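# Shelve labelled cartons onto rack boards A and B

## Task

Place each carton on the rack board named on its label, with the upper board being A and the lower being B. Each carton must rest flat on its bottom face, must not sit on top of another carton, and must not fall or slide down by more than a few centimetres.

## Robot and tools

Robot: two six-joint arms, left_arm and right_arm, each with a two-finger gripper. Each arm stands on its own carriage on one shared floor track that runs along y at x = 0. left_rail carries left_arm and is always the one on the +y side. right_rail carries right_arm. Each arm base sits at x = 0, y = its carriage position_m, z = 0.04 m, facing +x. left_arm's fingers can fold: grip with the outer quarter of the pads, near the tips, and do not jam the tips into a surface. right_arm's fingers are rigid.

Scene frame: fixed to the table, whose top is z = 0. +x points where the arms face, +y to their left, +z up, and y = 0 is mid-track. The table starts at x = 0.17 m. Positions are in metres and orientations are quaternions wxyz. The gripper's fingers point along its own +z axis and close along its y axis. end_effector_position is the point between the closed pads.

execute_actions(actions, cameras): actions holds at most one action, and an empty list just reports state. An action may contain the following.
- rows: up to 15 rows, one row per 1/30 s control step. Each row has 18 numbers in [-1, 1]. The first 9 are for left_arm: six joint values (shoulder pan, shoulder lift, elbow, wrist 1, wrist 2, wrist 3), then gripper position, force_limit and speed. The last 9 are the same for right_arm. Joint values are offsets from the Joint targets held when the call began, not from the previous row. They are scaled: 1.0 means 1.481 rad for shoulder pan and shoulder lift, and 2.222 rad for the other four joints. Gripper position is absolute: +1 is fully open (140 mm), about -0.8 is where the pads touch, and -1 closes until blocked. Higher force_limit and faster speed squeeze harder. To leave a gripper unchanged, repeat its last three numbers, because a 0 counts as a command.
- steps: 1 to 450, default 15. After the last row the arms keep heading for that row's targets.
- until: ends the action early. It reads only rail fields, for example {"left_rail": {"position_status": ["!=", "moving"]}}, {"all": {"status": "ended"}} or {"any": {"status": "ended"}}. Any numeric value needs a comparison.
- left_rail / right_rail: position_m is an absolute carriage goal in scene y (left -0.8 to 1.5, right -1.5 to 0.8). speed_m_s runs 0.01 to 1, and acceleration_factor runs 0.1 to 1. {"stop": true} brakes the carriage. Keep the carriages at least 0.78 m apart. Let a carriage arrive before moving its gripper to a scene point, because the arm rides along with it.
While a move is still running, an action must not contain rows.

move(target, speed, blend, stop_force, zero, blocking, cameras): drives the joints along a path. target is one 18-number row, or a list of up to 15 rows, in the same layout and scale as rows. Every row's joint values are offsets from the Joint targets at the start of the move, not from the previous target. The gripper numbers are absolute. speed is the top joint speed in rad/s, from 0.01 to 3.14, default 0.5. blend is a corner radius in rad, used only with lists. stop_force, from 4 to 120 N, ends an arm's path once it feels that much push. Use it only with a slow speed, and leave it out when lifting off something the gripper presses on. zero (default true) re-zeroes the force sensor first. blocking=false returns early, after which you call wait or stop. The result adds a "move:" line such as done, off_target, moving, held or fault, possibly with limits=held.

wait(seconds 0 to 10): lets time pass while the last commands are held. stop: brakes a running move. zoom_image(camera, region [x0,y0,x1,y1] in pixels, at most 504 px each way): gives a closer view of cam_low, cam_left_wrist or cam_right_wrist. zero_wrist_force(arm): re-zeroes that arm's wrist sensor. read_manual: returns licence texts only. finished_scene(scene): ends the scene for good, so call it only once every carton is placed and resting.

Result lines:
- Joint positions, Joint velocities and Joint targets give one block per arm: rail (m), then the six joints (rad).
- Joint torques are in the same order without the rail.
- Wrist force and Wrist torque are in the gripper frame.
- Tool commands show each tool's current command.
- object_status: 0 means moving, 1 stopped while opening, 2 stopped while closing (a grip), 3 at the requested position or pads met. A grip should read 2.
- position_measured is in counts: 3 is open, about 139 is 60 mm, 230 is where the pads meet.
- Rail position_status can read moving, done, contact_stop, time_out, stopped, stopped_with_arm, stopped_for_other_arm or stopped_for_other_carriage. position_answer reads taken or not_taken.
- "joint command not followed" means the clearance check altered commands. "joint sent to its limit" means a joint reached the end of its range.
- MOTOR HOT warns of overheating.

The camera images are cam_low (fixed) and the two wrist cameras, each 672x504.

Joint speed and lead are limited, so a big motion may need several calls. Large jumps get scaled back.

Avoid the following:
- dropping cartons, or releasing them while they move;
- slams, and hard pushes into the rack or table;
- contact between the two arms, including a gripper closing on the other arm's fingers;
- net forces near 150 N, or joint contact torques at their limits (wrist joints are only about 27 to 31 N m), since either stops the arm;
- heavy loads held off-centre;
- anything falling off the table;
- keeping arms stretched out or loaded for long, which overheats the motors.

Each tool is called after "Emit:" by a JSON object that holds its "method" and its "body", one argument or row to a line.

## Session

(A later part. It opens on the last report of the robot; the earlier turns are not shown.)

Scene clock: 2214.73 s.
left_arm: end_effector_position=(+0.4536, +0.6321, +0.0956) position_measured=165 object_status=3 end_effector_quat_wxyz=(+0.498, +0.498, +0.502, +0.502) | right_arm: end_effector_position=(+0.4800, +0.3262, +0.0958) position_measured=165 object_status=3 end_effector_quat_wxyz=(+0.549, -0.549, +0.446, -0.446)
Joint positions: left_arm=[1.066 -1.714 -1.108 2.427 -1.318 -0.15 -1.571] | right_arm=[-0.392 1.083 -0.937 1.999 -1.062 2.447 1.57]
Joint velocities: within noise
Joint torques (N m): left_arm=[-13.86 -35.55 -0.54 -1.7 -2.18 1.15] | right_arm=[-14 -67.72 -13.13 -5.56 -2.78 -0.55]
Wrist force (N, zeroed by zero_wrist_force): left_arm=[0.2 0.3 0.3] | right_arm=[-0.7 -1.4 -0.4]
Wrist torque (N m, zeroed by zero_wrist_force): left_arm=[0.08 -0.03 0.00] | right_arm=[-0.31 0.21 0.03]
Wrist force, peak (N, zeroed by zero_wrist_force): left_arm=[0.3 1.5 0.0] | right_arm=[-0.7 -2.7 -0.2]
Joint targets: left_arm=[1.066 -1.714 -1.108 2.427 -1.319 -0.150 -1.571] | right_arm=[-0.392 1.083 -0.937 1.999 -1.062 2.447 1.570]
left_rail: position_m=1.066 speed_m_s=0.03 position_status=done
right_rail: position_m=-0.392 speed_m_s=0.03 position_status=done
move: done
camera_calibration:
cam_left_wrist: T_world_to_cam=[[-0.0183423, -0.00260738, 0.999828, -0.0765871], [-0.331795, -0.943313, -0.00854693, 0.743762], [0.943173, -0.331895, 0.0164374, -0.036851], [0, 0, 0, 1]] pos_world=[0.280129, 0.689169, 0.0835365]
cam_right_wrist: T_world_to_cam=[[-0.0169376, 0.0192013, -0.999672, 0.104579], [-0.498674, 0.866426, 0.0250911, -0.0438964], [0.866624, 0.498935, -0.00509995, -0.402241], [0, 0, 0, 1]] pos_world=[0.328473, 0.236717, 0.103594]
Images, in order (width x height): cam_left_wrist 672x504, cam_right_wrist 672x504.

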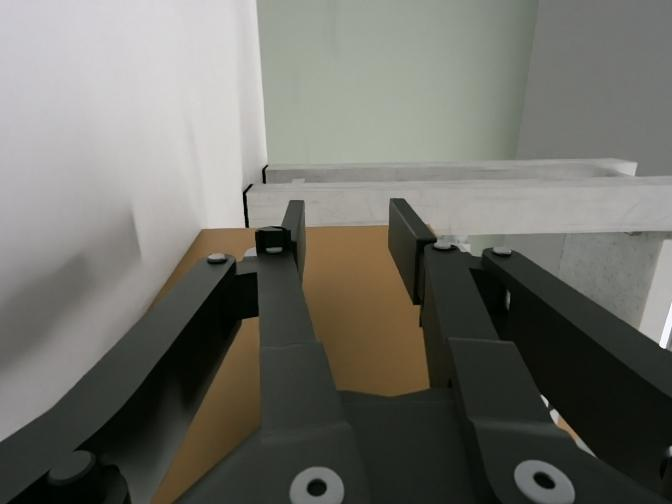

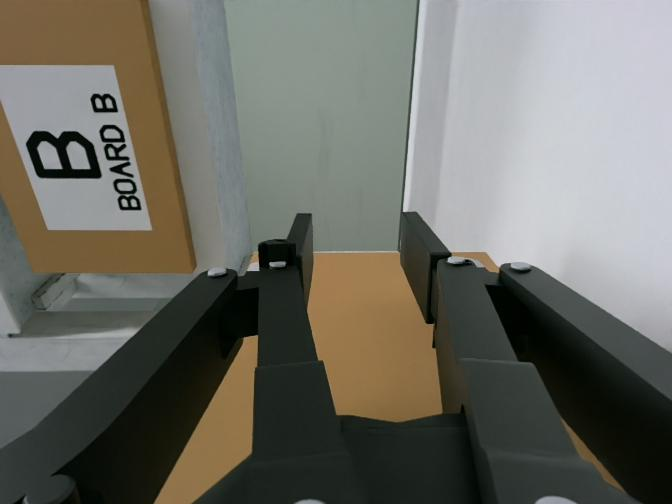

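Emit:
{"method": "execute_actions", "body": {
  "actions": [
    {"left_rail":{"position_m":1.0475},"right_rail":{"position_m":-0.3695},"steps":90,"until":{"all":{"status":"ended"}}}
  ],
  "cameras": ["cam_left_wrist","cam_right_wrist"]
}}

Scene clock: 2224.13 s.
left_arm: end_effector_position=(+0.4536, +0.6135, +0.0955) position_measured=165 object_status=3 end_effector_quat_wxyz=(+0.498, +0.498, +0.502, +0.502) | right_arm: end_effector_position=(+0.4800, +0.3488, +0.0957) position_measured=165 object_status=3 end_effector_quat_wxyz=(+0.549, -0.549, +0.446, -0.446)
Joint positions: left_arm=[1.047 -1.714 -1.108 2.427 -1.319 -0.15 -1.571] | right_arm=[-0.369 1.083 -0.937 1.999 -1.062 2.447 1.57]
Joint velocities: within noise
Joint torques (N m): left_arm=[-7.37 -39.08 -11.3 -0.41 -0.77 0.72] | right_arm=[-9.4 -68.57 -20.05 -3.84 -2.49 -0.41]
Wrist force (N, zeroed by zero_wrist_force): left_arm=[0.1 0.0 -0.7] | right_arm=[0.1 0.0 -0.1]
Wrist torque (N m, zeroed by zero_wrist_force): left_arm=[0.01 0.14 0.00] | right_arm=[-0.02 -0.03 0.00]
Wrist force, peak (N, zeroed by zero_wrist_force): left_arm=[1.3 0.4 -0.6] | right_arm=[1.2 0.0 -0.4]
Joint targets: left_arm=[1.047 -1.714 -1.108 2.427 -1.319 -0.150 -1.571] | right_arm=[-0.369 1.083 -0.937 1.999 -1.062 2.447 1.570]
Tool commands: left_gripper/position=-0.286 left_gripper/force_limit=+1.0 left_gripper/speed=+0.0 right_gripper/position=-0.286 right_gripper/force_limit=+1.0 right_gripper/speed=+0.0
left_rail: position_m=1.047 speed_m_s=0.03 position_status=done
right_rail: position_m=-0.369 speed_m_s=0.03 position_status=done
camera_calibration:
cam_left_wrist: T_world_to_cam=[[-0.0183423, -0.00260738, 0.999828, -0.0765356], [-0.331795, -0.943313, -0.00854693, 0.726215], [0.943173, -0.331895, 0.0164374, -0.0430226], [0, 0, 0, 1]] pos_world=[0.280129, 0.670569, 0.0834365]
cam_right_wrist: T_world_to_cam=[[-0.0169376, 0.0192013, -0.999672, 0.104145], [-0.498674, 0.866426, 0.0250911, -0.0634776], [0.866624, 0.498935, -0.00509995, -0.413517], [0, 0, 0, 1]] pos_world=[0.328473, 0.259317, 0.103594]
Images, in order (width x height): cam_left_wrist 672x504, cam_right_wrist 672x504.

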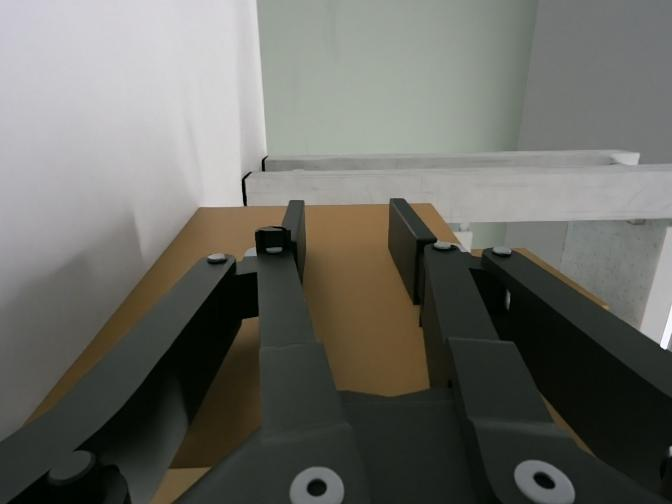

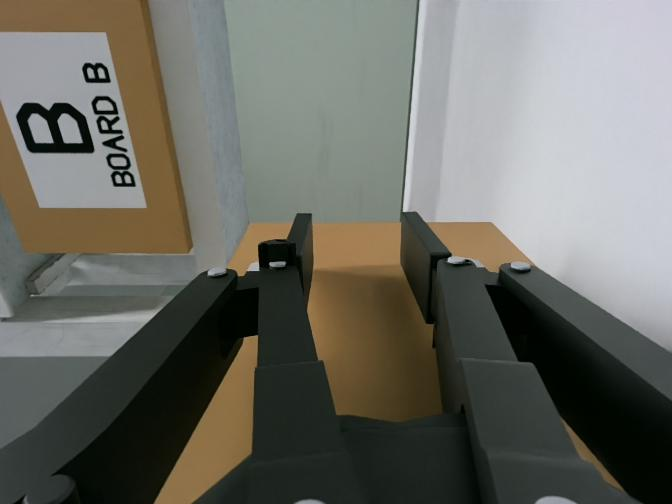

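Emit:
{"method": "execute_actions", "body": {
  "actions": [
    {"right_rail":{"position_m":-0.3655},"steps":60,"until":{"all":{"status":"ended"}}}
  ],
  "cameras": []
}}

Emit:
{"method": "execute_actions", "body": {
  "actions": [
    {"left_rail":{"position_m":1.0445},"steps":60,"until":{"all":{"status":"ended"}}}
  ],
  "cameras": ["cam_left_wrist","cam_right_wrist"]
}}

Scene clock: 2230.50 s.
left_arm: end_effector_position=(+0.4536, +0.6136, +0.0955) position_measured=165 object_status=3 end_effector_quat_wxyz=(+0.498, +0.498, +0.502, +0.502) | right_arm: end_effector_position=(+0.4800, +0.3527, +0.0957) position_measured=165 object_status=3 end_effector_quat_wxyz=(+0.549, -0.549, +0.446, -0.446)
Joint positions: left_arm=[1.048 -1.714 -1.108 2.427 -1.319 -0.15 -1.571] | right_arm=[-0.366 1.083 -0.937 1.999 -1.062 2.447 1.57]
Joint velocities: within noise
Joint torques (N m): left_arm=[1.35 -55.1 -19.6 -0.08 0.19 0.82] | right_arm=[-7.22 -81.44 -24.81 -2.22 -2.05 -0.27]
Wrist force (N, zeroed by zero_wrist_force): left_arm=[0.6 0.0 -0.9] | right_arm=[11.6 -0.7 -0.9]
Wrist torque (N m, zeroed by zero_wrist_force): left_arm=[0.02 0.15 0.00] | right_arm=[0.11 0.28 0.30]
Wrist force, peak (N, zeroed by zero_wrist_force): left_arm=[1.1 -0.3 -1.5] | right_arm=[11.6 -0.5 -1.7]
Joint targets: left_arm=[1.047 -1.714 -1.108 2.427 -1.319 -0.150 -1.571] | right_arm=[-0.365 1.083 -0.937 1.999 -1.062 2.447 1.570]
Tool commands: left_gripper/position=-0.286 left_gripper/force_limit=+1.0 left_gripper/speed=+0.0 right_gripper/position=-0.286 right_gripper/force_limit=+1.0 right_gripper/speed=+0.0
left_rail: position_m=1.048 position_m_goal=1.047 speed_m_s=0.03 position_status=done
right_rail: position_m=-0.366 position_m_goal=-0.365 speed_m_s=0.03 position_status=done
No camera images: "cameras" was empty.

Scene clock: 2231.00 s.
left_arm: end_effector_position=(+0.4536, +0.6106, +0.0955) position_measured=165 object_status=3 end_effector_quat_wxyz=(+0.498, +0.498, +0.502, +0.502) | right_arm: end_effector_position=(+0.4800, +0.3527, +0.0957) position_measured=165 object_status=3 end_effector_quat_wxyz=(+0.549, -0.549, +0.446, -0.446)
Joint positions: left_arm=[1.045 -1.714 -1.108 2.427 -1.319 -0.15 -1.571] | right_arm=[-0.365 1.083 -0.937 1.999 -1.062 2.447 1.57]
Joint velocities: within noise
Joint torques (N m): left_arm=[2.2 -58.82 -19.37 0.56 0.24 0.58] | right_arm=[-4.64 -82.06 -26.18 -1.93 -1.74 -0.31]
Wrist force (N, zeroed by zero_wrist_force): left_arm=[1.5 -0.8 -1.6] | right_arm=[10.0 -0.2 -0.5]
Wrist torque (N m, zeroed by zero_wrist_force): left_arm=[-0.10 -0.03 -0.05] | right_arm=[0.09 0.24 0.26]
Wrist force, peak (N, zeroed by zero_wrist_force): left_arm=[1.5 -0.8 -1.6] | right_arm=[11.8 -0.8 -1.4]
Joint targets: left_arm=[1.044 -1.714 -1.108 2.427 -1.319 -0.150 -1.571] | right_arm=[-0.365 1.083 -0.937 1.999 -1.062 2.447 1.570]
Tool commands: left_gripper/position=-0.286 left_gripper/force_limit=+1.0 left_gripper/speed=+0.0 right_gripper/position=-0.286 right_gripper/force_limit=+1.0 right_gripper/speed=+0.0
left_rail: position_m=1.045 position_m_goal=1.044 speed_m_s=0.03 position_status=done
right_rail: position_m=-0.365 speed_m_s=0.03 position_status=done
camera_calibration:
cam_left_wrist: T_world_to_cam=[[-0.0183423, -0.00260738, 0.999828, -0.0765431], [-0.331795, -0.943313, -0.00854693, 0.723479], [0.943173, -0.331895, 0.0164374, -0.0439851], [0, 0, 0, 1]] pos_world=[0.280129, 0.667669, 0.0834365]
cam_right_wrist: T_world_to_cam=[[-0.0169376, 0.0192013, -0.999672, 0.10407], [-0.498674, 0.866426, 0.0250911, -0.0668567], [0.866624, 0.498935, -0.00509995, -0.415463], [0, 0, 0, 1]] pos_world=[0.328473, 0.263217, 0.103594]
Images, in order (width x height): cam_left_wrist 672x504, cam_right_wrist 672x504.

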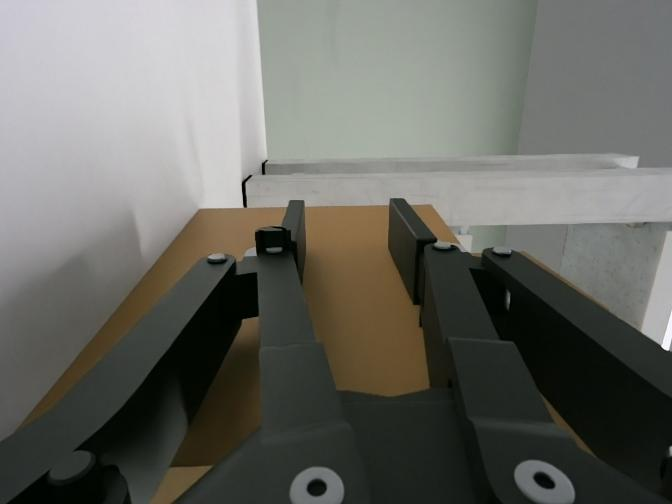

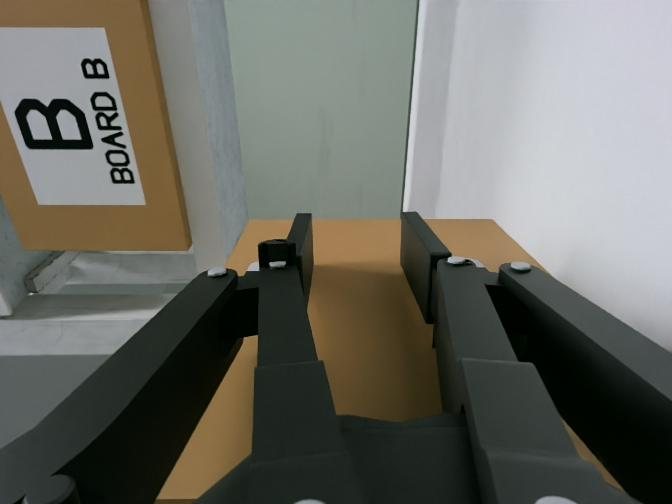

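Emit:
{"method": "execute_actions", "body": {
  "actions": [
    {"left_rail":{"position_m":1.0430},"steps":60,"until":{"all":{"status":"ended"}}}
  ],
  "cameras": []
}}

Scene clock: 2235.87 s.
left_arm: end_effector_position=(+0.4536, +0.6092, +0.0955) position_measured=165 object_status=3 end_effector_quat_wxyz=(+0.498, +0.498, +0.502, +0.502) end_effector_velocity=(+0.000, +0.000, +0.000) end_effector_angular_velocity=(+0.000, +0.000, +0.002) | right_arm: end_effector_position=(+0.4800, +0.3527, +0.0957) position_measured=165 object_status=3 end_effector_quat_wxyz=(+0.549, -0.549, +0.446, -0.446)
Joint positions: left_arm=[1.043 -1.714 -1.108 2.427 -1.319 -0.15 -1.571] | right_arm=[-0.365 1.083 -0.937 1.999 -1.062 2.447 1.57]
Joint velocities: left_arm=[-0.001 0.001 0 0 0 -0.001 0] | right_arm=[within noise]
Joint torques (N m): left_arm=[7.11 -71.54 -14.74 1.19 1.74 0.88] | right_arm=[-2.66 -90.24 -31.21 -0.39 -1.59 -0.3]
Wrist force (N, zeroed by zero_wrist_force): left_arm=[19.4 0.7 -7.3] | right_arm=[12.4 -0.4 1.7]
Wrist torque (N m, zeroed by zero_wrist_force): left_arm=[-0.15 -0.58 -0.55] | right_arm=[-0.02 0.34 0.32]
Wrist force, peak (N, zeroed by zero_wrist_force): left_arm=[19.4 0.7 -7.3] | right_arm=[12.7 -0.7 1.8]
Joint targets: left_arm=[1.043 -1.714 -1.108 2.427 -1.319 -0.150 -1.571] | right_arm=[-0.365 1.083 -0.937 1.999 -1.062 2.447 1.570]
Tool commands: left_gripper/position=-0.286 left_gripper/force_limit=+1.0 left_gripper/speed=+0.0 right_gripper/position=-0.286 right_gripper/force_limit=+1.0 right_gripper/speed=+0.0
left_rail: position_m=1.043 speed_m_s=0.03 position_status=done
right_rail: position_m=-0.365 speed_m_s=0.03 position_status=done
No camera images: "cameras" was empty.

Emit:
{"method": "move", "body": {
  "target": [-0.000536,-0.000975,0.001899,-0.001249,0.002568,0,-0.286,1,0,0.001493,0.001231,-0.001889,0.001069,0.00392,0,-0.286,1,0],
  "speed": 0.03,
  "cameras": []
}}

Emit:
{"method": "execute_actions", "body": {
  "actions": [
    {"left_rail":{"position_m":1.0425},"right_rail":{"position_m":-0.3645},"steps":60,"until":{"all":{"status":"ended"}}}
  ],
  "cameras": []
}}

Scene clock: 2257.63 s.
left_arm: end_effector_position=(+0.4536, +0.6091, +0.0955) position_measured=165 object_status=3 end_effector_quat_wxyz=(+0.500, +0.500, +0.500, +0.500) | right_arm: end_effector_position=(+0.4800, +0.3527, +0.0957) position_measured=165 object_status=3 end_effector_quat_wxyz=(+0.548, -0.548, +0.447, -0.447)
Joint positions: left_arm=[1.043 -1.715 -1.109 2.432 -1.321 -0.144 -1.571] | right_arm=[-0.365 1.085 -0.936 1.995 -1.06 2.455 1.57]
Joint velocities: within noise
Joint torques (N m): left_arm=[-22.71 -75.19 -11.31 -3.36 8.89 0.45] | right_arm=[19.11 -69.35 -33.95 0.98 0.97 -0.13]
Wrist force (N, zeroed by zero_wrist_force): left_arm=[14.1 0.5 1.0] | right_arm=[11.1 1.1 1.4]
Wrist torque (N m, zeroed by zero_wrist_force): left_arm=[0.06 0.18 -0.19] | right_arm=[0.00 0.24 0.25]
Wrist force, peak (N, zeroed by zero_wrist_force): left_arm=[21.0 1.6 -8.0] | right_arm=[12.7 -0.3 1.6]
Joint targets: left_arm=[1.043 -1.715 -1.109 2.432 -1.321 -0.144 -1.571] | right_arm=[-0.365 1.085 -0.936 1.995 -1.059 2.455 1.570]
left_rail: position_m=1.043 speed_m_s=0.03 position_status=done
right_rail: position_m=-0.365 speed_m_s=0.03 position_status=done
move: done
No camera images: "cameras" was empty.

Scene clock: 2258.17 s.
left_arm: end_effector_position=(+0.4536, +0.6086, +0.0955) position_measured=165 object_status=3 end_effector_quat_wxyz=(+0.500, +0.500, +0.500, +0.500) | right_arm: end_effector_position=(+0.4800, +0.3536, +0.0957) position_measured=165 object_status=3 end_effector_quat_wxyz=(+0.548, -0.548, +0.447, -0.447)
Joint positions: left_arm=[1.043 -1.715 -1.109 2.432 -1.321 -0.144 -1.571] | right_arm=[-0.365 1.085 -0.936 1.995 -1.059 2.455 1.57]
Joint velocities: within noise
Joint torques (N m): left_arm=[-23.83 -77.52 -18.34 -4.15 10.31 0.63] | right_arm=[19.38 -68.4 -36.15 -0.03 -3.47 -0.33]
Wrist force (N, zeroed by zero_wrist_force): left_arm=[20.9 1.7 -3.0] | right_arm=[25.6 -5.3 -8.7]
Wrist torque (N m, zeroed by zero_wrist_force): left_arm=[0.00 0.10 -0.31] | right_arm=[0.13 0.10 0.36]
Wrist force, peak (N, zeroed by zero_wrist_force): left_arm=[20.9 1.7 -3.0] | right_arm=[25.6 -5.3 -8.7]
Joint targets: left_arm=[1.042 -1.715 -1.109 2.432 -1.321 -0.144 -1.571] | right_arm=[-0.365 1.085 -0.936 1.995 -1.059 2.455 1.570]
Tool commands: left_gripper/position=-0.286 left_gripper/force_limit=+1.0 left_gripper/speed=+0.0 right_gripper/position=-0.286 right_gripper/force_limit=+1.0 right_gripper/speed=+0.0
left_rail: position_m=1.043 position_m_goal=1.042 speed_m_s=0.03 position_status=done
right_rail: position_m=-0.365 speed_m_s=0.03 position_status=done
No camera images: "cameras" was empty.

Emit:
{"method": "execute_actions", "body": {
  "actions": [
    {"left_rail":{"position_m":1.0413},"right_rail":{"position_m":-0.3633},"steps":60,"until":{"all":{"status":"ended"}}}
  ],
  "cameras": []
}}

Scene clock: 2266.03 s.
left_arm: end_effector_position=(+0.4536, +0.6075, +0.0955) position_measured=165 object_status=3 end_effector_quat_wxyz=(+0.500, +0.500, +0.500, +0.500) end_effector_velocity=(+0.000, +0.000, +0.000) end_effector_angular_velocity=(+0.002, +0.000, -0.001) | right_arm: end_effector_position=(+0.4800, +0.3549, +0.0957) position_measured=165 object_status=3 end_effector_quat_wxyz=(+0.548, -0.548, +0.447, -0.447)
Joint positions: left_arm=[1.041 -1.715 -1.109 2.432 -1.321 -0.144 -1.571] | right_arm=[-0.363 1.085 -0.936 1.995 -1.059 2.455 1.57]
Joint velocities: left_arm=[-0.001 -0.001 0 0.001 0.002 0 0] | right_arm=[within noise]
Joint torques (N m): left_arm=[-21.28 -74.12 -35.71 -3.41 11.68 0.42] | right_arm=[20.23 -67.59 -40.29 -4.77 -14.1 -0.33]
Wrist force (N, zeroed by zero_wrist_force): left_arm=[42.6 2.4 -9.7] | right_arm=[46.5 -13.8 -14.7]
Wrist torque (N m, zeroed by zero_wrist_force): left_arm=[-0.16 -0.20 -0.72] | right_arm=[0.01 -0.57 0.18]
Wrist force, peak (N, zeroed by zero_wrist_force): left_arm=[42.6 2.4 -9.7] | right_arm=[46.5 -13.8 -14.7]
Joint targets: left_arm=[1.041 -1.715 -1.109 2.432 -1.321 -0.144 -1.571] | right_arm=[-0.363 1.085 -0.936 1.995 -1.059 2.455 1.570]
Tool commands: left_gripper/position=-0.286 left_gripper/force_limit=+1.0 left_gripper/speed=+0.0 right_gripper/position=-0.286 right_gripper/force_limit=+1.0 right_gripper/speed=+0.0
left_rail: position_m=1.041 speed_m_s=0.03 position_status=done
right_rail: position_m=-0.363 speed_m_s=0.03 position_status=done
No camera images: "cameras" was empty.

Emit:
{"method": "move", "body": {
  "target": [0,-0.032535,-0.000186,0.021872,0,0,-0.286,1,0,0,-0.020895,-0.000131,0.014059,0,0,-0.286,1,0],
  "speed": 0.06,
  "cameras": ["cam_low"]
}}

Scene clock: 2312.80 s.
left_arm: end_effector_position=(+0.4536, +0.6074, +0.1154) position_measured=165 object_status=3 end_effector_quat_wxyz=(+0.500, +0.500, +0.500, +0.500) | right_arm: end_effector_position=(+0.4800, +0.3550, +0.1156) position_measured=165 object_status=3 end_effector_quat_wxyz=(+0.548, -0.548, +0.447, -0.447)
Joint positions: left_arm=[1.041 -1.715 -1.157 2.431 -1.273 -0.144 -1.571] | right_arm=[-0.363 1.085 -0.966 1.994 -1.028 2.455 1.57]
Joint velocities: within noise
Joint torques (N m): left_arm=[-23.19 -79.84 -52.09 0.58 11.11 0.88] | right_arm=[20.44 -104.44 -52.08 -3.01 -13.86 -0.11]
Wrist force (N, zeroed by zero_wrist_force): left_arm=[39.2 -7.0 -5.2] | right_arm=[40.4 10.8 -1.3]
Wrist torque (N m, zeroed by zero_wrist_force): left_arm=[0.06 0.17 -0.31] | right_arm=[0.26 0.10 0.13]
Wrist force, peak (N, zeroed by zero_wrist_force): left_arm=[43.8 2.7 -9.9] | right_arm=[47.4 -15.3 -15.7]
Joint targets: left_arm=[1.041 -1.715 -1.157 2.431 -1.273 -0.144 -1.571] | right_arm=[-0.363 1.085 -0.966 1.994 -1.028 2.455 1.570]
left_rail: position_m=1.041 speed_m_s=0.03 position_status=done
right_rail: position_m=-0.363 speed_m_s=0.03 position_status=done
move: done
Images, in order (width x height): cam_low 672x504.

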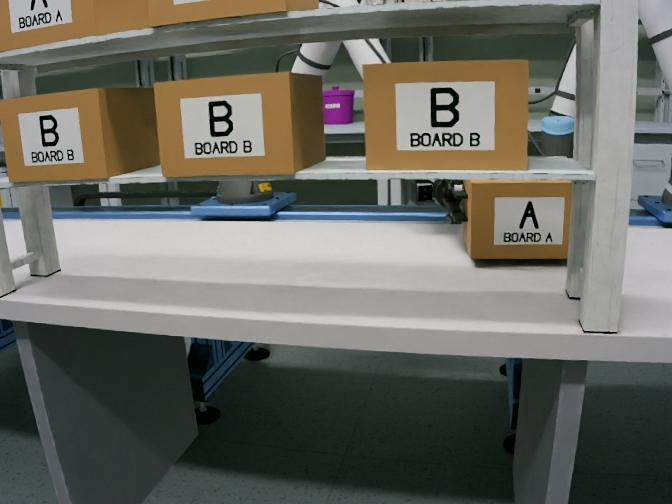

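Emit:
{"method": "execute_actions", "body": {
  "actions": [
    {"left_rail":{"position_m":1.0410},"right_rail":{"position_m":-0.3630},"steps":45,"until":{"all":{"status":"ended"}}}
  ],
  "cameras": []
}}

Emit:
{"method": "move", "body": {
  "target": [
    [0.035274,-0.025646,-0.021244,0.038337,0.031049,0,-0.286,1,0,-0.023253,-0.035515,0.012389,0.011282,-0.00796,0,-0.286,1,0],
    [0.067629,-0.045697,-0.04392,0.074378,0.060153,0,-0.286,1,0,-0.04744,-0.07104,0.02315,0.0242,-0.016543,0,-0.286,1,0],
    [0.097324,-0.060678,-0.067944,0.108387,0.087484,0,-0.286,1,0,-0.072537,-0.10638,0.03223,0.038675,-0.025733,0,-0.286,1,0],
    [0.124621,-0.071111,-0.093227,0.140624,0.113216,0,-0.286,1,0,-0.098517,-0.14134,0.039578,0.054628,-0.035511,0,-0.286,1,0],
    [0.149778,-0.077519,-0.119685,0.171353,0.137522,0,-0.286,1,0,-0.125356,-0.175723,0.045143,0.071981,-0.045861,0,-0.286,1,0],
    [0.173057,-0.080425,-0.147231,0.200836,0.160576,0,-0.286,1,0,-0.153028,-0.209333,0.048871,0.090654,-0.056767,0,-0.286,1,0],
    [0.173057,-0.129664,-0.163138,0.249562,0.160576,0,-0.286,1,0,-0.153028,-0.258572,0.032964,0.13938,-0.056767,0,-0.286,1,0],
    [0.173057,-0.172049,-0.183119,0.297794,0.160576,0,-0.286,1,0,-0.153028,-0.300957,0.012983,0.187612,-0.056767,0,-0.286,1,0],
    [0.173057,-0.20763,-0.207001,0.345392,0.160576,0,-0.286,1,0,-0.153028,-0.336538,-0.010899,0.23521,-0.056767,0,-0.286,1,0],
    [0.173057,-0.236458,-0.234611,0.392216,0.160576,0,-0.286,1,0,-0.153028,-0.365366,-0.038509,0.282034,-0.056767,0,-0.286,1,0],
    [0.173057,-0.258582,-0.265777,0.438128,0.160576,0,-0.286,1,0,-0.153028,-0.38749,-0.069675,0.327946,-0.056767,0,-0.286,1,0],
    [0.173057,-0.274054,-0.300326,0.482989,0.160576,0,-0.286,1,0,-0.153028,-0.402962,-0.104224,0.372807,-0.056767,0,-0.286,1,0]
  ],
  "speed": [0.12,0.22,0.22,0.22,0.22,0.18,0.2,0.22,0.22,0.22,0.22,0.16],
  "blend": [0.02,0.02,0.02,0.02,0.02,0.02,0.02,0.02,0.02,0.02,0.02,0],
  "cameras": ["cam_low"]
}}

Scene clock: 2396.80 s.
left_arm: end_effector_position=(+0.4536, +0.6072, +0.1155) position_measured=165 object_status=3 end_effector_quat_wxyz=(+0.500, +0.500, +0.500, +0.500) end_effector_velocity=(+0.000, -0.001, +0.000) end_effector_angular_velocity=(+0.000, +0.000, +0.000) | right_arm: end_effector_position=(+0.4800, +0.3550, +0.1157) position_measured=165 object_status=3 end_effector_quat_wxyz=(+0.548, -0.548, +0.447, -0.447)
Joint positions: left_arm=[1.041 -1.715 -1.157 2.431 -1.273 -0.144 -1.571] | right_arm=[-0.363 1.085 -0.966 1.994 -1.028 2.455 1.57]
Joint velocities: left_arm=[-0.001 0 0.001 0 0 -0.001 0] | right_arm=[within noise]
Joint torques (N m): left_arm=[-23.39 -77.64 -45.5 -0.15 10.65 0.55] | right_arm=[21.31 -103.05 -44.24 -3.21 -14.26 -0.15]
Wrist force (N, zeroed by zero_wrist_force): left_arm=[42.1 -7.7 -5.9] | right_arm=[44.1 11.4 -1.8]
Wrist torque (N m, zeroed by zero_wrist_force): left_arm=[0.07 0.14 -0.36] | right_arm=[0.17 -0.02 0.14]
Wrist force, peak (N, zeroed by zero_wrist_force): left_arm=[42.1 -7.7 -5.9] | right_arm=[44.1 11.4 -1.8]
Joint targets: left_arm=[1.041 -1.715 -1.157 2.431 -1.273 -0.144 -1.571] | right_arm=[-0.363 1.085 -0.966 1.994 -1.028 2.455 1.570]
Tool commands: left_gripper/position=-0.286 left_gripper/force_limit=+1.0 left_gripper/speed=+0.0 right_gripper/position=-0.286 right_gripper/force_limit=+1.0 right_gripper/speed=+0.0
left_rail: position_m=1.041 speed_m_s=0.03 position_status=done
right_rail: position_m=-0.363 speed_m_s=0.03 position_status=done
No camera images: "cameras" was empty.

Scene clock: 2402.77 s.
left_arm: end_effector_position=(+0.5752, +0.4655, +0.5995) position_measured=165 object_status=3 end_effector_quat_wxyz=(+0.524, +0.525, +0.474, +0.474) | right_arm: end_effector_position=(+0.5762, +0.2124, +0.6003) position_measured=165 object_status=3 end_effector_quat_wxyz=(+0.524, -0.524, +0.474, -0.474)
Joint positions: left_arm=[1.041 -1.458 -1.563 1.764 -0.2 0.213 -1.571] | right_arm=[-0.363 0.859 -1.563 1.763 -0.2 2.329 1.57]
Joint velocities: within noise
Joint torques (N m): left_arm=[-44.72 -47.46 -72.73 -1.33 19.3 0.64] | right_arm=[34.62 -59.77 -69.63 -4.9 -17.06 0.1]
Wrist force (N, zeroed by zero_wrist_force): left_arm=[50.1 -2.4 -3.9] | right_arm=[50.8 15.7 -4.5]
Wrist torque (N m, zeroed by zero_wrist_force): left_arm=[-0.18 -0.03 -0.82] | right_arm=[0.07 -0.84 -0.74]
Wrist force, peak (N, zeroed by zero_wrist_force): left_arm=[61.8 -1.3 -4.0] | right_arm=[63.2 18.0 -6.7]
Joint targets: left_arm=[1.041 -1.458 -1.563 1.764 -0.200 0.213 -1.571] | right_arm=[-0.363 0.859 -1.563 1.763 -0.200 2.329 1.570]
left_rail: position_m=1.041 speed_m_s=0.03 position_status=done
right_rail: position_m=-0.363 speed_m_s=0.03 position_status=done
move: done
Images, in order (width x height): cam_low 672x504.

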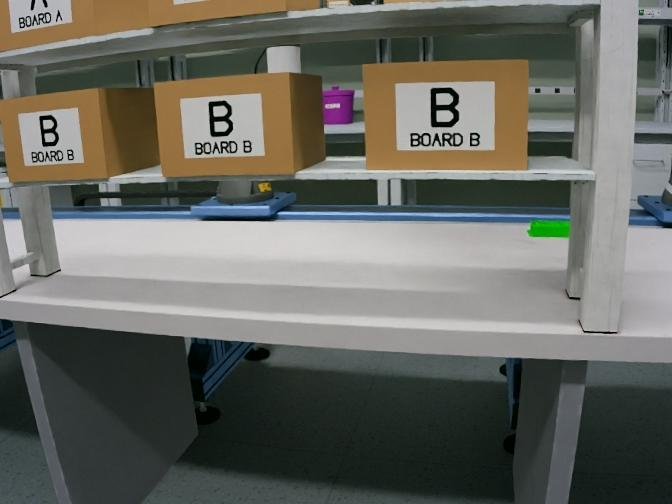

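Emit:
{"method": "move", "body": {
  "target": [
    [0.043746,0.01839,-0.012538,0.000281,0.029158,0,-0.286,1,0,-0.032752,0.01839,-0.012538,0.000281,-0.02183,0,-0.286,1,0],
    [0.085631,0.038714,-0.026828,0.001024,0.057075,0,-0.286,1,0,-0.063119,0.038714,-0.026828,0.001024,-0.04207,0,-0.286,1,0],
    [0.125596,0.060822,-0.042875,0.002336,0.083712,0,-0.286,1,0,-0.09123,0.060822,-0.042875,0.002336,-0.060807,0,-0.286,1,0],
    [0.163582,0.084567,-0.060687,0.004322,0.109031,0,-0.286,1,0,-0.11721,0.084567,-0.060687,0.004322,-0.078123,0,-0.286,1,0],
    [0.199531,0.109799,-0.080271,0.007087,0.132992,0,-0.286,1,0,-0.141188,0.109799,-0.080271,0.007087,-0.094105,0,-0.286,1,0],
    [0.233385,0.136371,-0.101632,0.010738,0.155557,0,-0.286,1,0,-0.163289,0.136371,-0.101632,0.010738,-0.108836,0,-0.286,1,0]
  ],
  "speed": [0.1,0.15,0.15,0.15,0.15,0.1],
  "blend": [0.02,0.02,0.02,0.02,0.02,0],
  "cameras": ["cam_low"]
}}

Emit:
{"method": "move", "body": {
  "target": [0,0.007891,0.02167,-0.02693,0,0,-0.286,1,0,0,0.007891,0.02167,-0.02693,0,0,-0.286,1,0],
  "speed": 0.033,
  "stop_force": 7,
  "cameras": ["cam_low"]
}}

Scene clock: 2421.20 s.
left_arm: end_effector_position=(+0.8000, +0.4651, +0.5995) position_measured=165 object_status=3 end_effector_quat_wxyz=(+0.524, +0.525, +0.474, +0.474) | right_arm: end_effector_position=(+0.8011, +0.2123, +0.6004) position_measured=165 object_status=3 end_effector_quat_wxyz=(+0.524, -0.524, +0.474, -0.474)
Joint positions: left_arm=[1.041 -1.113 -1.361 1.538 -0.176 0.558 -1.571] | right_arm=[-0.363 0.617 -1.362 1.537 -0.176 2.087 1.57]
Joint velocities: within noise
Joint torques (N m): left_arm=[-26.83 -29.87 -71.13 -2 25.16 0.58] | right_arm=[22.82 -62.52 -70.32 -5.3 -23.41 0.05]
Wrist force (N, zeroed by zero_wrist_force): left_arm=[49.2 -2.5 -1.1] | right_arm=[49.7 16.9 -7.0]
Wrist torque (N m, zeroed by zero_wrist_force): left_arm=[-0.22 0.33 -0.65] | right_arm=[-0.01 -1.24 -1.01]
Wrist force, peak (N, zeroed by zero_wrist_force): left_arm=[55.4 -1.3 -2.8] | right_arm=[55.6 17.8 -6.3]
Joint targets: left_arm=[1.041 -1.113 -1.361 1.538 -0.176 0.558 -1.571] | right_arm=[-0.363 0.617 -1.361 1.537 -0.176 2.087 1.570]
left_rail: position_m=1.041 speed_m_s=0.03 position_status=done
right_rail: position_m=-0.363 speed_m_s=0.03 position_status=done
move: done
Images, in order (width x height): cam_low 672x504.

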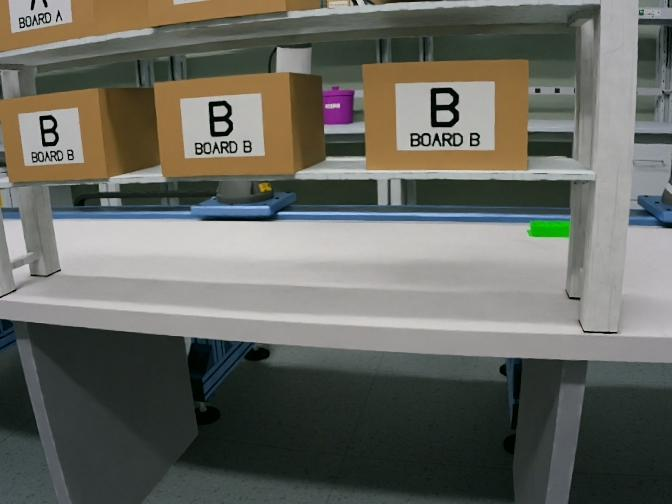

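Scene clock: 2423.60 s.
left_arm: end_effector_position=(+0.8002, +0.4649, +0.5799) position_measured=165 object_status=3 end_effector_quat_wxyz=(+0.524, +0.525, +0.474, +0.474) | right_arm: end_effector_position=(+0.8014, +0.2124, +0.5805) position_measured=165 object_status=3 end_effector_quat_wxyz=(+0.524, -0.524, +0.474, -0.474)
Joint positions: left_arm=[1.041 -1.113 -1.355 1.565 -0.209 0.558 -1.571] | right_arm=[-0.363 0.617 -1.355 1.564 -0.21 2.087 1.57]
Joint velocities: within noise
Joint torques (N m): left_arm=[-39.26 -74.18 -70.37 -2.24 24.64 0.76] | right_arm=[26.59 -80.72 -66.91 -5.04 -23.04 0.07]
Wrist force (N, zeroed by zero_wrist_force): left_arm=[51.3 -0.9 -0.3] | right_arm=[51.8 12.4 -8.5]
Wrist torque (N m, zeroed by zero_wrist_force): left_arm=[0.48 0.66 -0.54] | right_arm=[0.18 -1.36 -1.00]
Wrist force, peak (N, zeroed by zero_wrist_force): left_arm=[53.6 -0.1 -0.2] | right_arm=[54.2 11.9 -9.3]
Joint targets: left_arm=[1.041 -1.113 -1.355 1.565 -0.209 0.558 -1.571] | right_arm=[-0.363 0.617 -1.355 1.564 -0.210 2.087 1.570]
left_rail: position_m=1.041 speed_m_s=0.03 position_status=done
right_rail: position_m=-0.363 speed_m_s=0.03 position_status=done
move: contact (left_arm, right_arm); left_arm: the wrist 1 is farthest, 0.027 rad from its target; right_arm: the wrist 1 is farthest, 0.026 rad from its target
Images, in order (width x height): cam_low 672x504.

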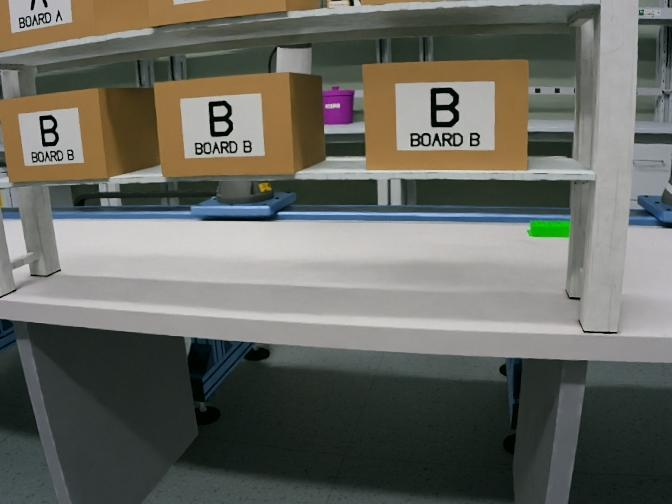

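Emit:
{"method": "move", "body": {
  "target": [0,0.0009,0.00248,-0.00308,0,0,-0.286,1,0,0,0.0009,0.00248,-0.00308,0,0,-0.286,1,0],
  "speed": 0.02,
  "stop_force": 8,
  "cameras": []
}}

Scene clock: 2430.47 s.
left_arm: end_effector_position=(+0.8002, +0.4650, +0.5791) position_measured=165 object_status=3 end_effector_quat_wxyz=(+0.524, +0.524, +0.474, +0.474) | right_arm: end_effector_position=(+0.8014, +0.2124, +0.5798) position_measured=165 object_status=3 end_effector_quat_wxyz=(+0.525, -0.524, +0.474, -0.474)
Joint positions: left_arm=[1.041 -1.113 -1.355 1.566 -0.211 0.558 -1.571] | right_arm=[-0.363 0.617 -1.355 1.566 -0.212 2.087 1.57]
Joint velocities: within noise
Joint torques (N m): left_arm=[-49.76 -71.44 -68.17 -2.08 24.79 0.62] | right_arm=[25.43 -75.34 -61.67 -4.27 -23.12 0.19]
Wrist force (N, zeroed by zero_wrist_force): left_arm=[51.5 4.2 1.8] | right_arm=[51.4 5.4 -9.1]
Wrist torque (N m, zeroed by zero_wrist_force): left_arm=[0.51 0.82 -0.58] | right_arm=[-0.62 -1.54 -0.92]
Wrist force, peak (N, zeroed by zero_wrist_force): left_arm=[53.6 7.9 3.3] | right_arm=[52.0 13.4 -9.0]
Joint targets: left_arm=[1.041 -1.113 -1.355 1.566 -0.211 0.558 -1.571] | right_arm=[-0.363 0.617 -1.355 1.566 -0.212 2.087 1.570]
left_rail: position_m=1.041 speed_m_s=0.03 position_status=done
right_rail: position_m=-0.363 speed_m_s=0.03 position_status=done
move: contact (left_arm, right_arm)
No camera images: "cameras" was empty.

Emit:
{"method": "execute_actions", "body": {
  "actions": [
    {"left_rail":{"position_m":1.068},"right_rail":{"position_m":-0.390},"steps":90,"until":{"all":{"status":"ended"}}}
  ],
  "cameras": ["cam_low","cam_left_wrist","cam_right_wrist"]
}}

Scene clock: 2439.37 s.
left_arm: end_effector_position=(+0.8002, +0.4921, +0.5791) position_measured=165 object_status=3 end_effector_quat_wxyz=(+0.524, +0.524, +0.474, +0.474) | right_arm: end_effector_position=(+0.8014, +0.1853, +0.5798) position_measured=165 object_status=3 end_effector_quat_wxyz=(+0.525, -0.524, +0.474, -0.474)
Joint positions: left_arm=[1.068 -1.113 -1.355 1.566 -0.211 0.558 -1.571] | right_arm=[-0.39 0.617 -1.355 1.566 -0.212 2.087 1.57]
Joint velocities: within noise
Joint torques (N m): left_arm=[11.68 -69.36 -39 0.01 -1.98 0.86] | right_arm=[-15.26 -75.16 -35.64 -6.05 2.77 0.29]
Wrist force (N, zeroed by zero_wrist_force): left_arm=[-0.6 0.0 0.0] | right_arm=[-1.5 1.7 0.6]
Wrist torque (N m, zeroed by zero_wrist_force): left_arm=[0.00 0.13 0.01] | right_arm=[0.40 0.28 -0.08]
Wrist force, peak (N, zeroed by zero_wrist_force): left_arm=[51.5 4.5 1.6] | right_arm=[51.4 6.0 -9.2]
Joint targets: left_arm=[1.068 -1.113 -1.355 1.566 -0.211 0.558 -1.571] | right_arm=[-0.390 0.617 -1.355 1.566 -0.212 2.087 1.570]
Tool commands: left_gripper/position=-0.286 left_gripper/force_limit=+1.0 left_gripper/speed=+0.0 right_gripper/position=-0.286 right_gripper/force_limit=+1.0 right_gripper/speed=+0.0
left_rail: position_m=1.068 speed_m_s=0.03 position_status=done
right_rail: position_m=-0.390 speed_m_s=0.03 position_status=done
camera_calibration:
cam_left_wrist: T_world_to_cam=[[-0.0179871, -0.0000035372, 0.999838, -0.555644], [-0.430501, -0.902557, -0.00774793, 0.789303], [0.902411, -0.430571, 0.0162329, -0.336861], [0, 0, 0, 1]] pos_world=[0.633788, 0.567347, 0.567138]
cam_right_wrist: T_world_to_cam=[[-0.0145142, 0.0210217, -0.999674, 0.594344], [-0.403234, 0.914753, 0.0250905, 0.140877], [0.914982, 0.403467, -0.00480021, -0.629115], [0, 0, 0, 1]] pos_world=[0.641062, 0.112465, 0.587596]

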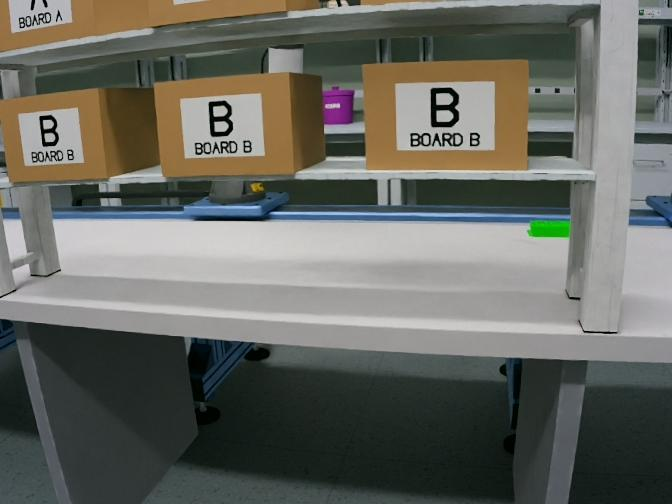

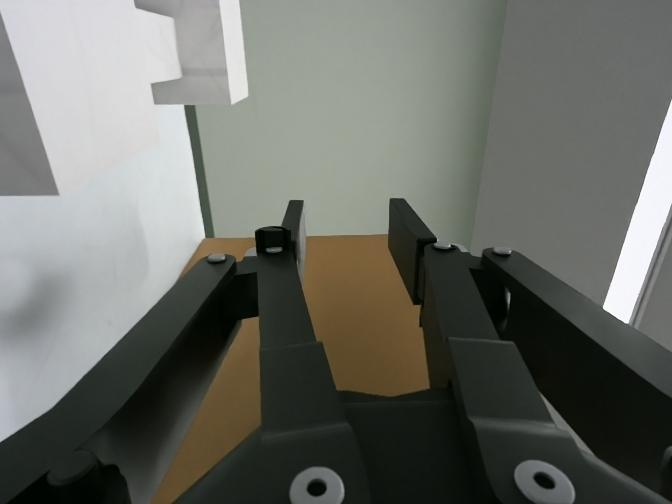

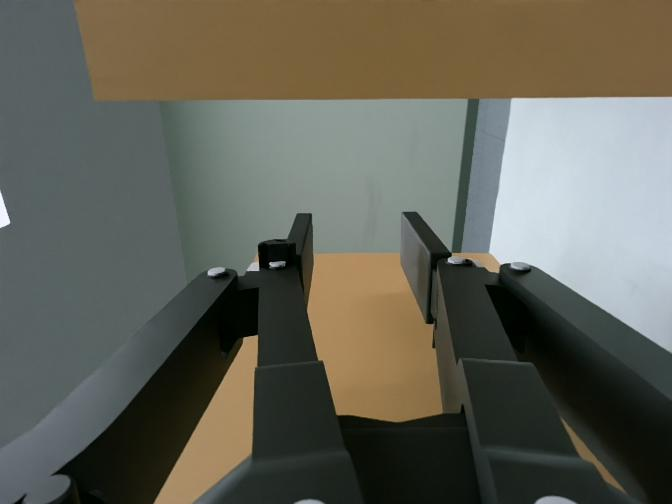

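Emit:
{"method": "move", "body": {
  "target": [
    [-0.033854,-0.026572,0.021361,-0.003651,-0.022565,0,-0.286,1,0,0.022101,-0.026572,0.021361,-0.003651,0.014731,0,-0.286,1,0],
    [-0.069803,-0.051804,0.040945,-0.006416,-0.046526,0,-0.286,1,0,0.046079,-0.051804,0.040945,-0.006416,0.030713,0,-0.286,1,0],
    [-0.147754,-0.097657,0.074804,-0.009714,-0.098482,0,-0.286,1,0,0.10017,-0.097657,0.074804,-0.009714,0.066766,0,-0.286,1,0],
    [-0.233385,-0.136371,0.101632,-0.010738,-0.155557,0,-0.286,1,0,0.163289,-0.136371,0.101632,-0.010738,0.108836,0,-0.286,1,0]
  ],
  "speed": [0.1,0.2,0.3,0.3],
  "blend": [0.02,0.02,0.03,0],
  "cameras": ["cam_low","cam_left_wrist","cam_right_wrist"]
}}

Scene clock: 2455.00 s.
left_arm: end_effector_position=(+0.5753, +0.4927, +0.5800) position_measured=165 object_status=3 end_effector_quat_wxyz=(+0.524, +0.524, +0.474, +0.474) | right_arm: end_effector_position=(+0.5762, +0.1852, +0.5807) position_measured=165 object_status=3 end_effector_quat_wxyz=(+0.525, -0.524, +0.474, -0.474)
Joint positions: left_arm=[1.068 -1.458 -1.557 1.792 -0.235 0.213 -1.571] | right_arm=[-0.39 0.858 -1.556 1.791 -0.235 2.329 1.57]
Joint velocities: within noise
Joint torques (N m): left_arm=[-14.14 -67.7 -38.38 -2.98 -2.1 0.88] | right_arm=[11.45 -60.71 -33.83 -6.18 3.57 -0.02]
Wrist force (N, zeroed by zero_wrist_force): left_arm=[-0.5 -0.2 -0.2] | right_arm=[-1.2 1.9 0.3]
Wrist torque (N m, zeroed by zero_wrist_force): left_arm=[-0.05 0.10 0.01] | right_arm=[0.46 0.26 -0.07]
Wrist force, peak (N, zeroed by zero_wrist_force): left_arm=[-1.7 -0.3 -2.8] | right_arm=[-2.2 2.1 1.1]
Joint targets: left_arm=[1.068 -1.458 -1.557 1.792 -0.235 0.213 -1.571] | right_arm=[-0.390 0.859 -1.557 1.791 -0.235 2.329 1.570]
left_rail: position_m=1.068 speed_m_s=0.03 position_status=done
right_rail: position_m=-0.390 speed_m_s=0.03 position_status=done
move: done
camera_calibration:
cam_left_wrist: T_world_to_cam=[[-0.0181194, -0.0000476904, 0.999836, -0.560509], [-0.430579, -0.902519, -0.00784617, 0.693098], [0.902371, -0.430651, 0.0163326, -0.13366], [0, 0, 0, 1]] pos_world=[0.408888, 0.567947, 0.568038]
cam_right_wrist: T_world_to_cam=[[-0.014554, 0.0211134, -0.999671, 0.59198], [-0.403233, 0.91475, 0.0251904, 0.0499871], [0.914981, 0.403468, -0.00479969, -0.423057], [0, 0, 0, 1]] pos_world=[0.415862, 0.112466, 0.588496]

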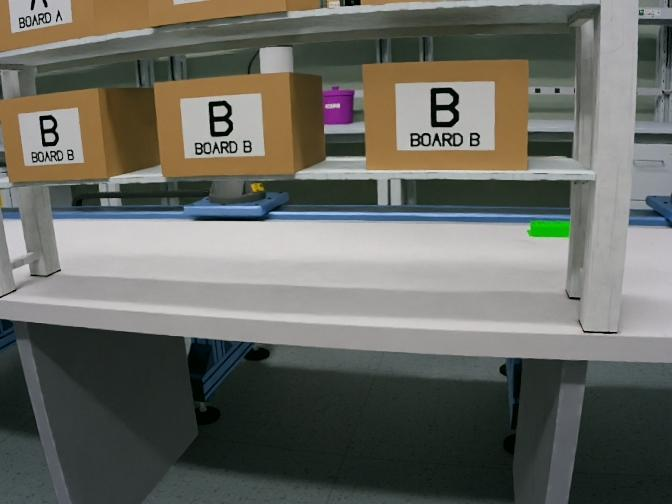

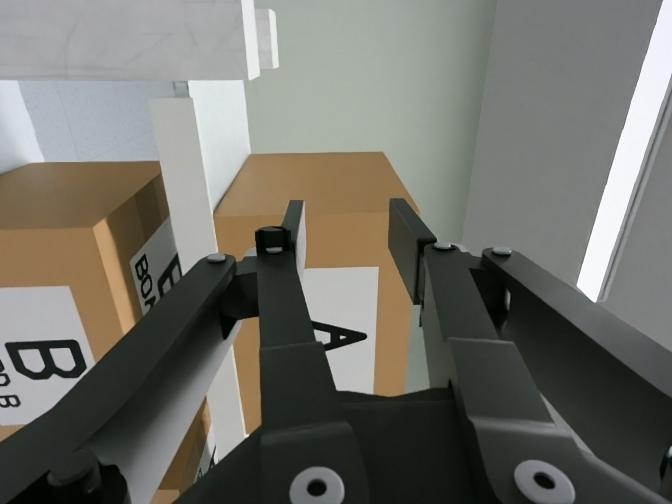

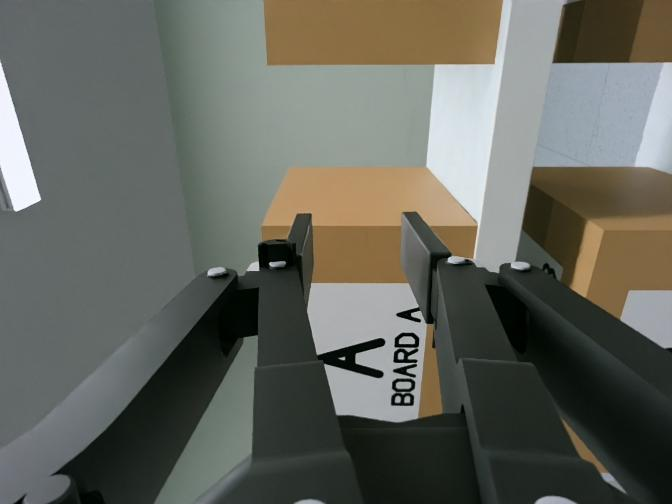

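Emit:
{"method": "finished_scene", "body": {
  "scene": 2
}}

The scene is finished: the task was done.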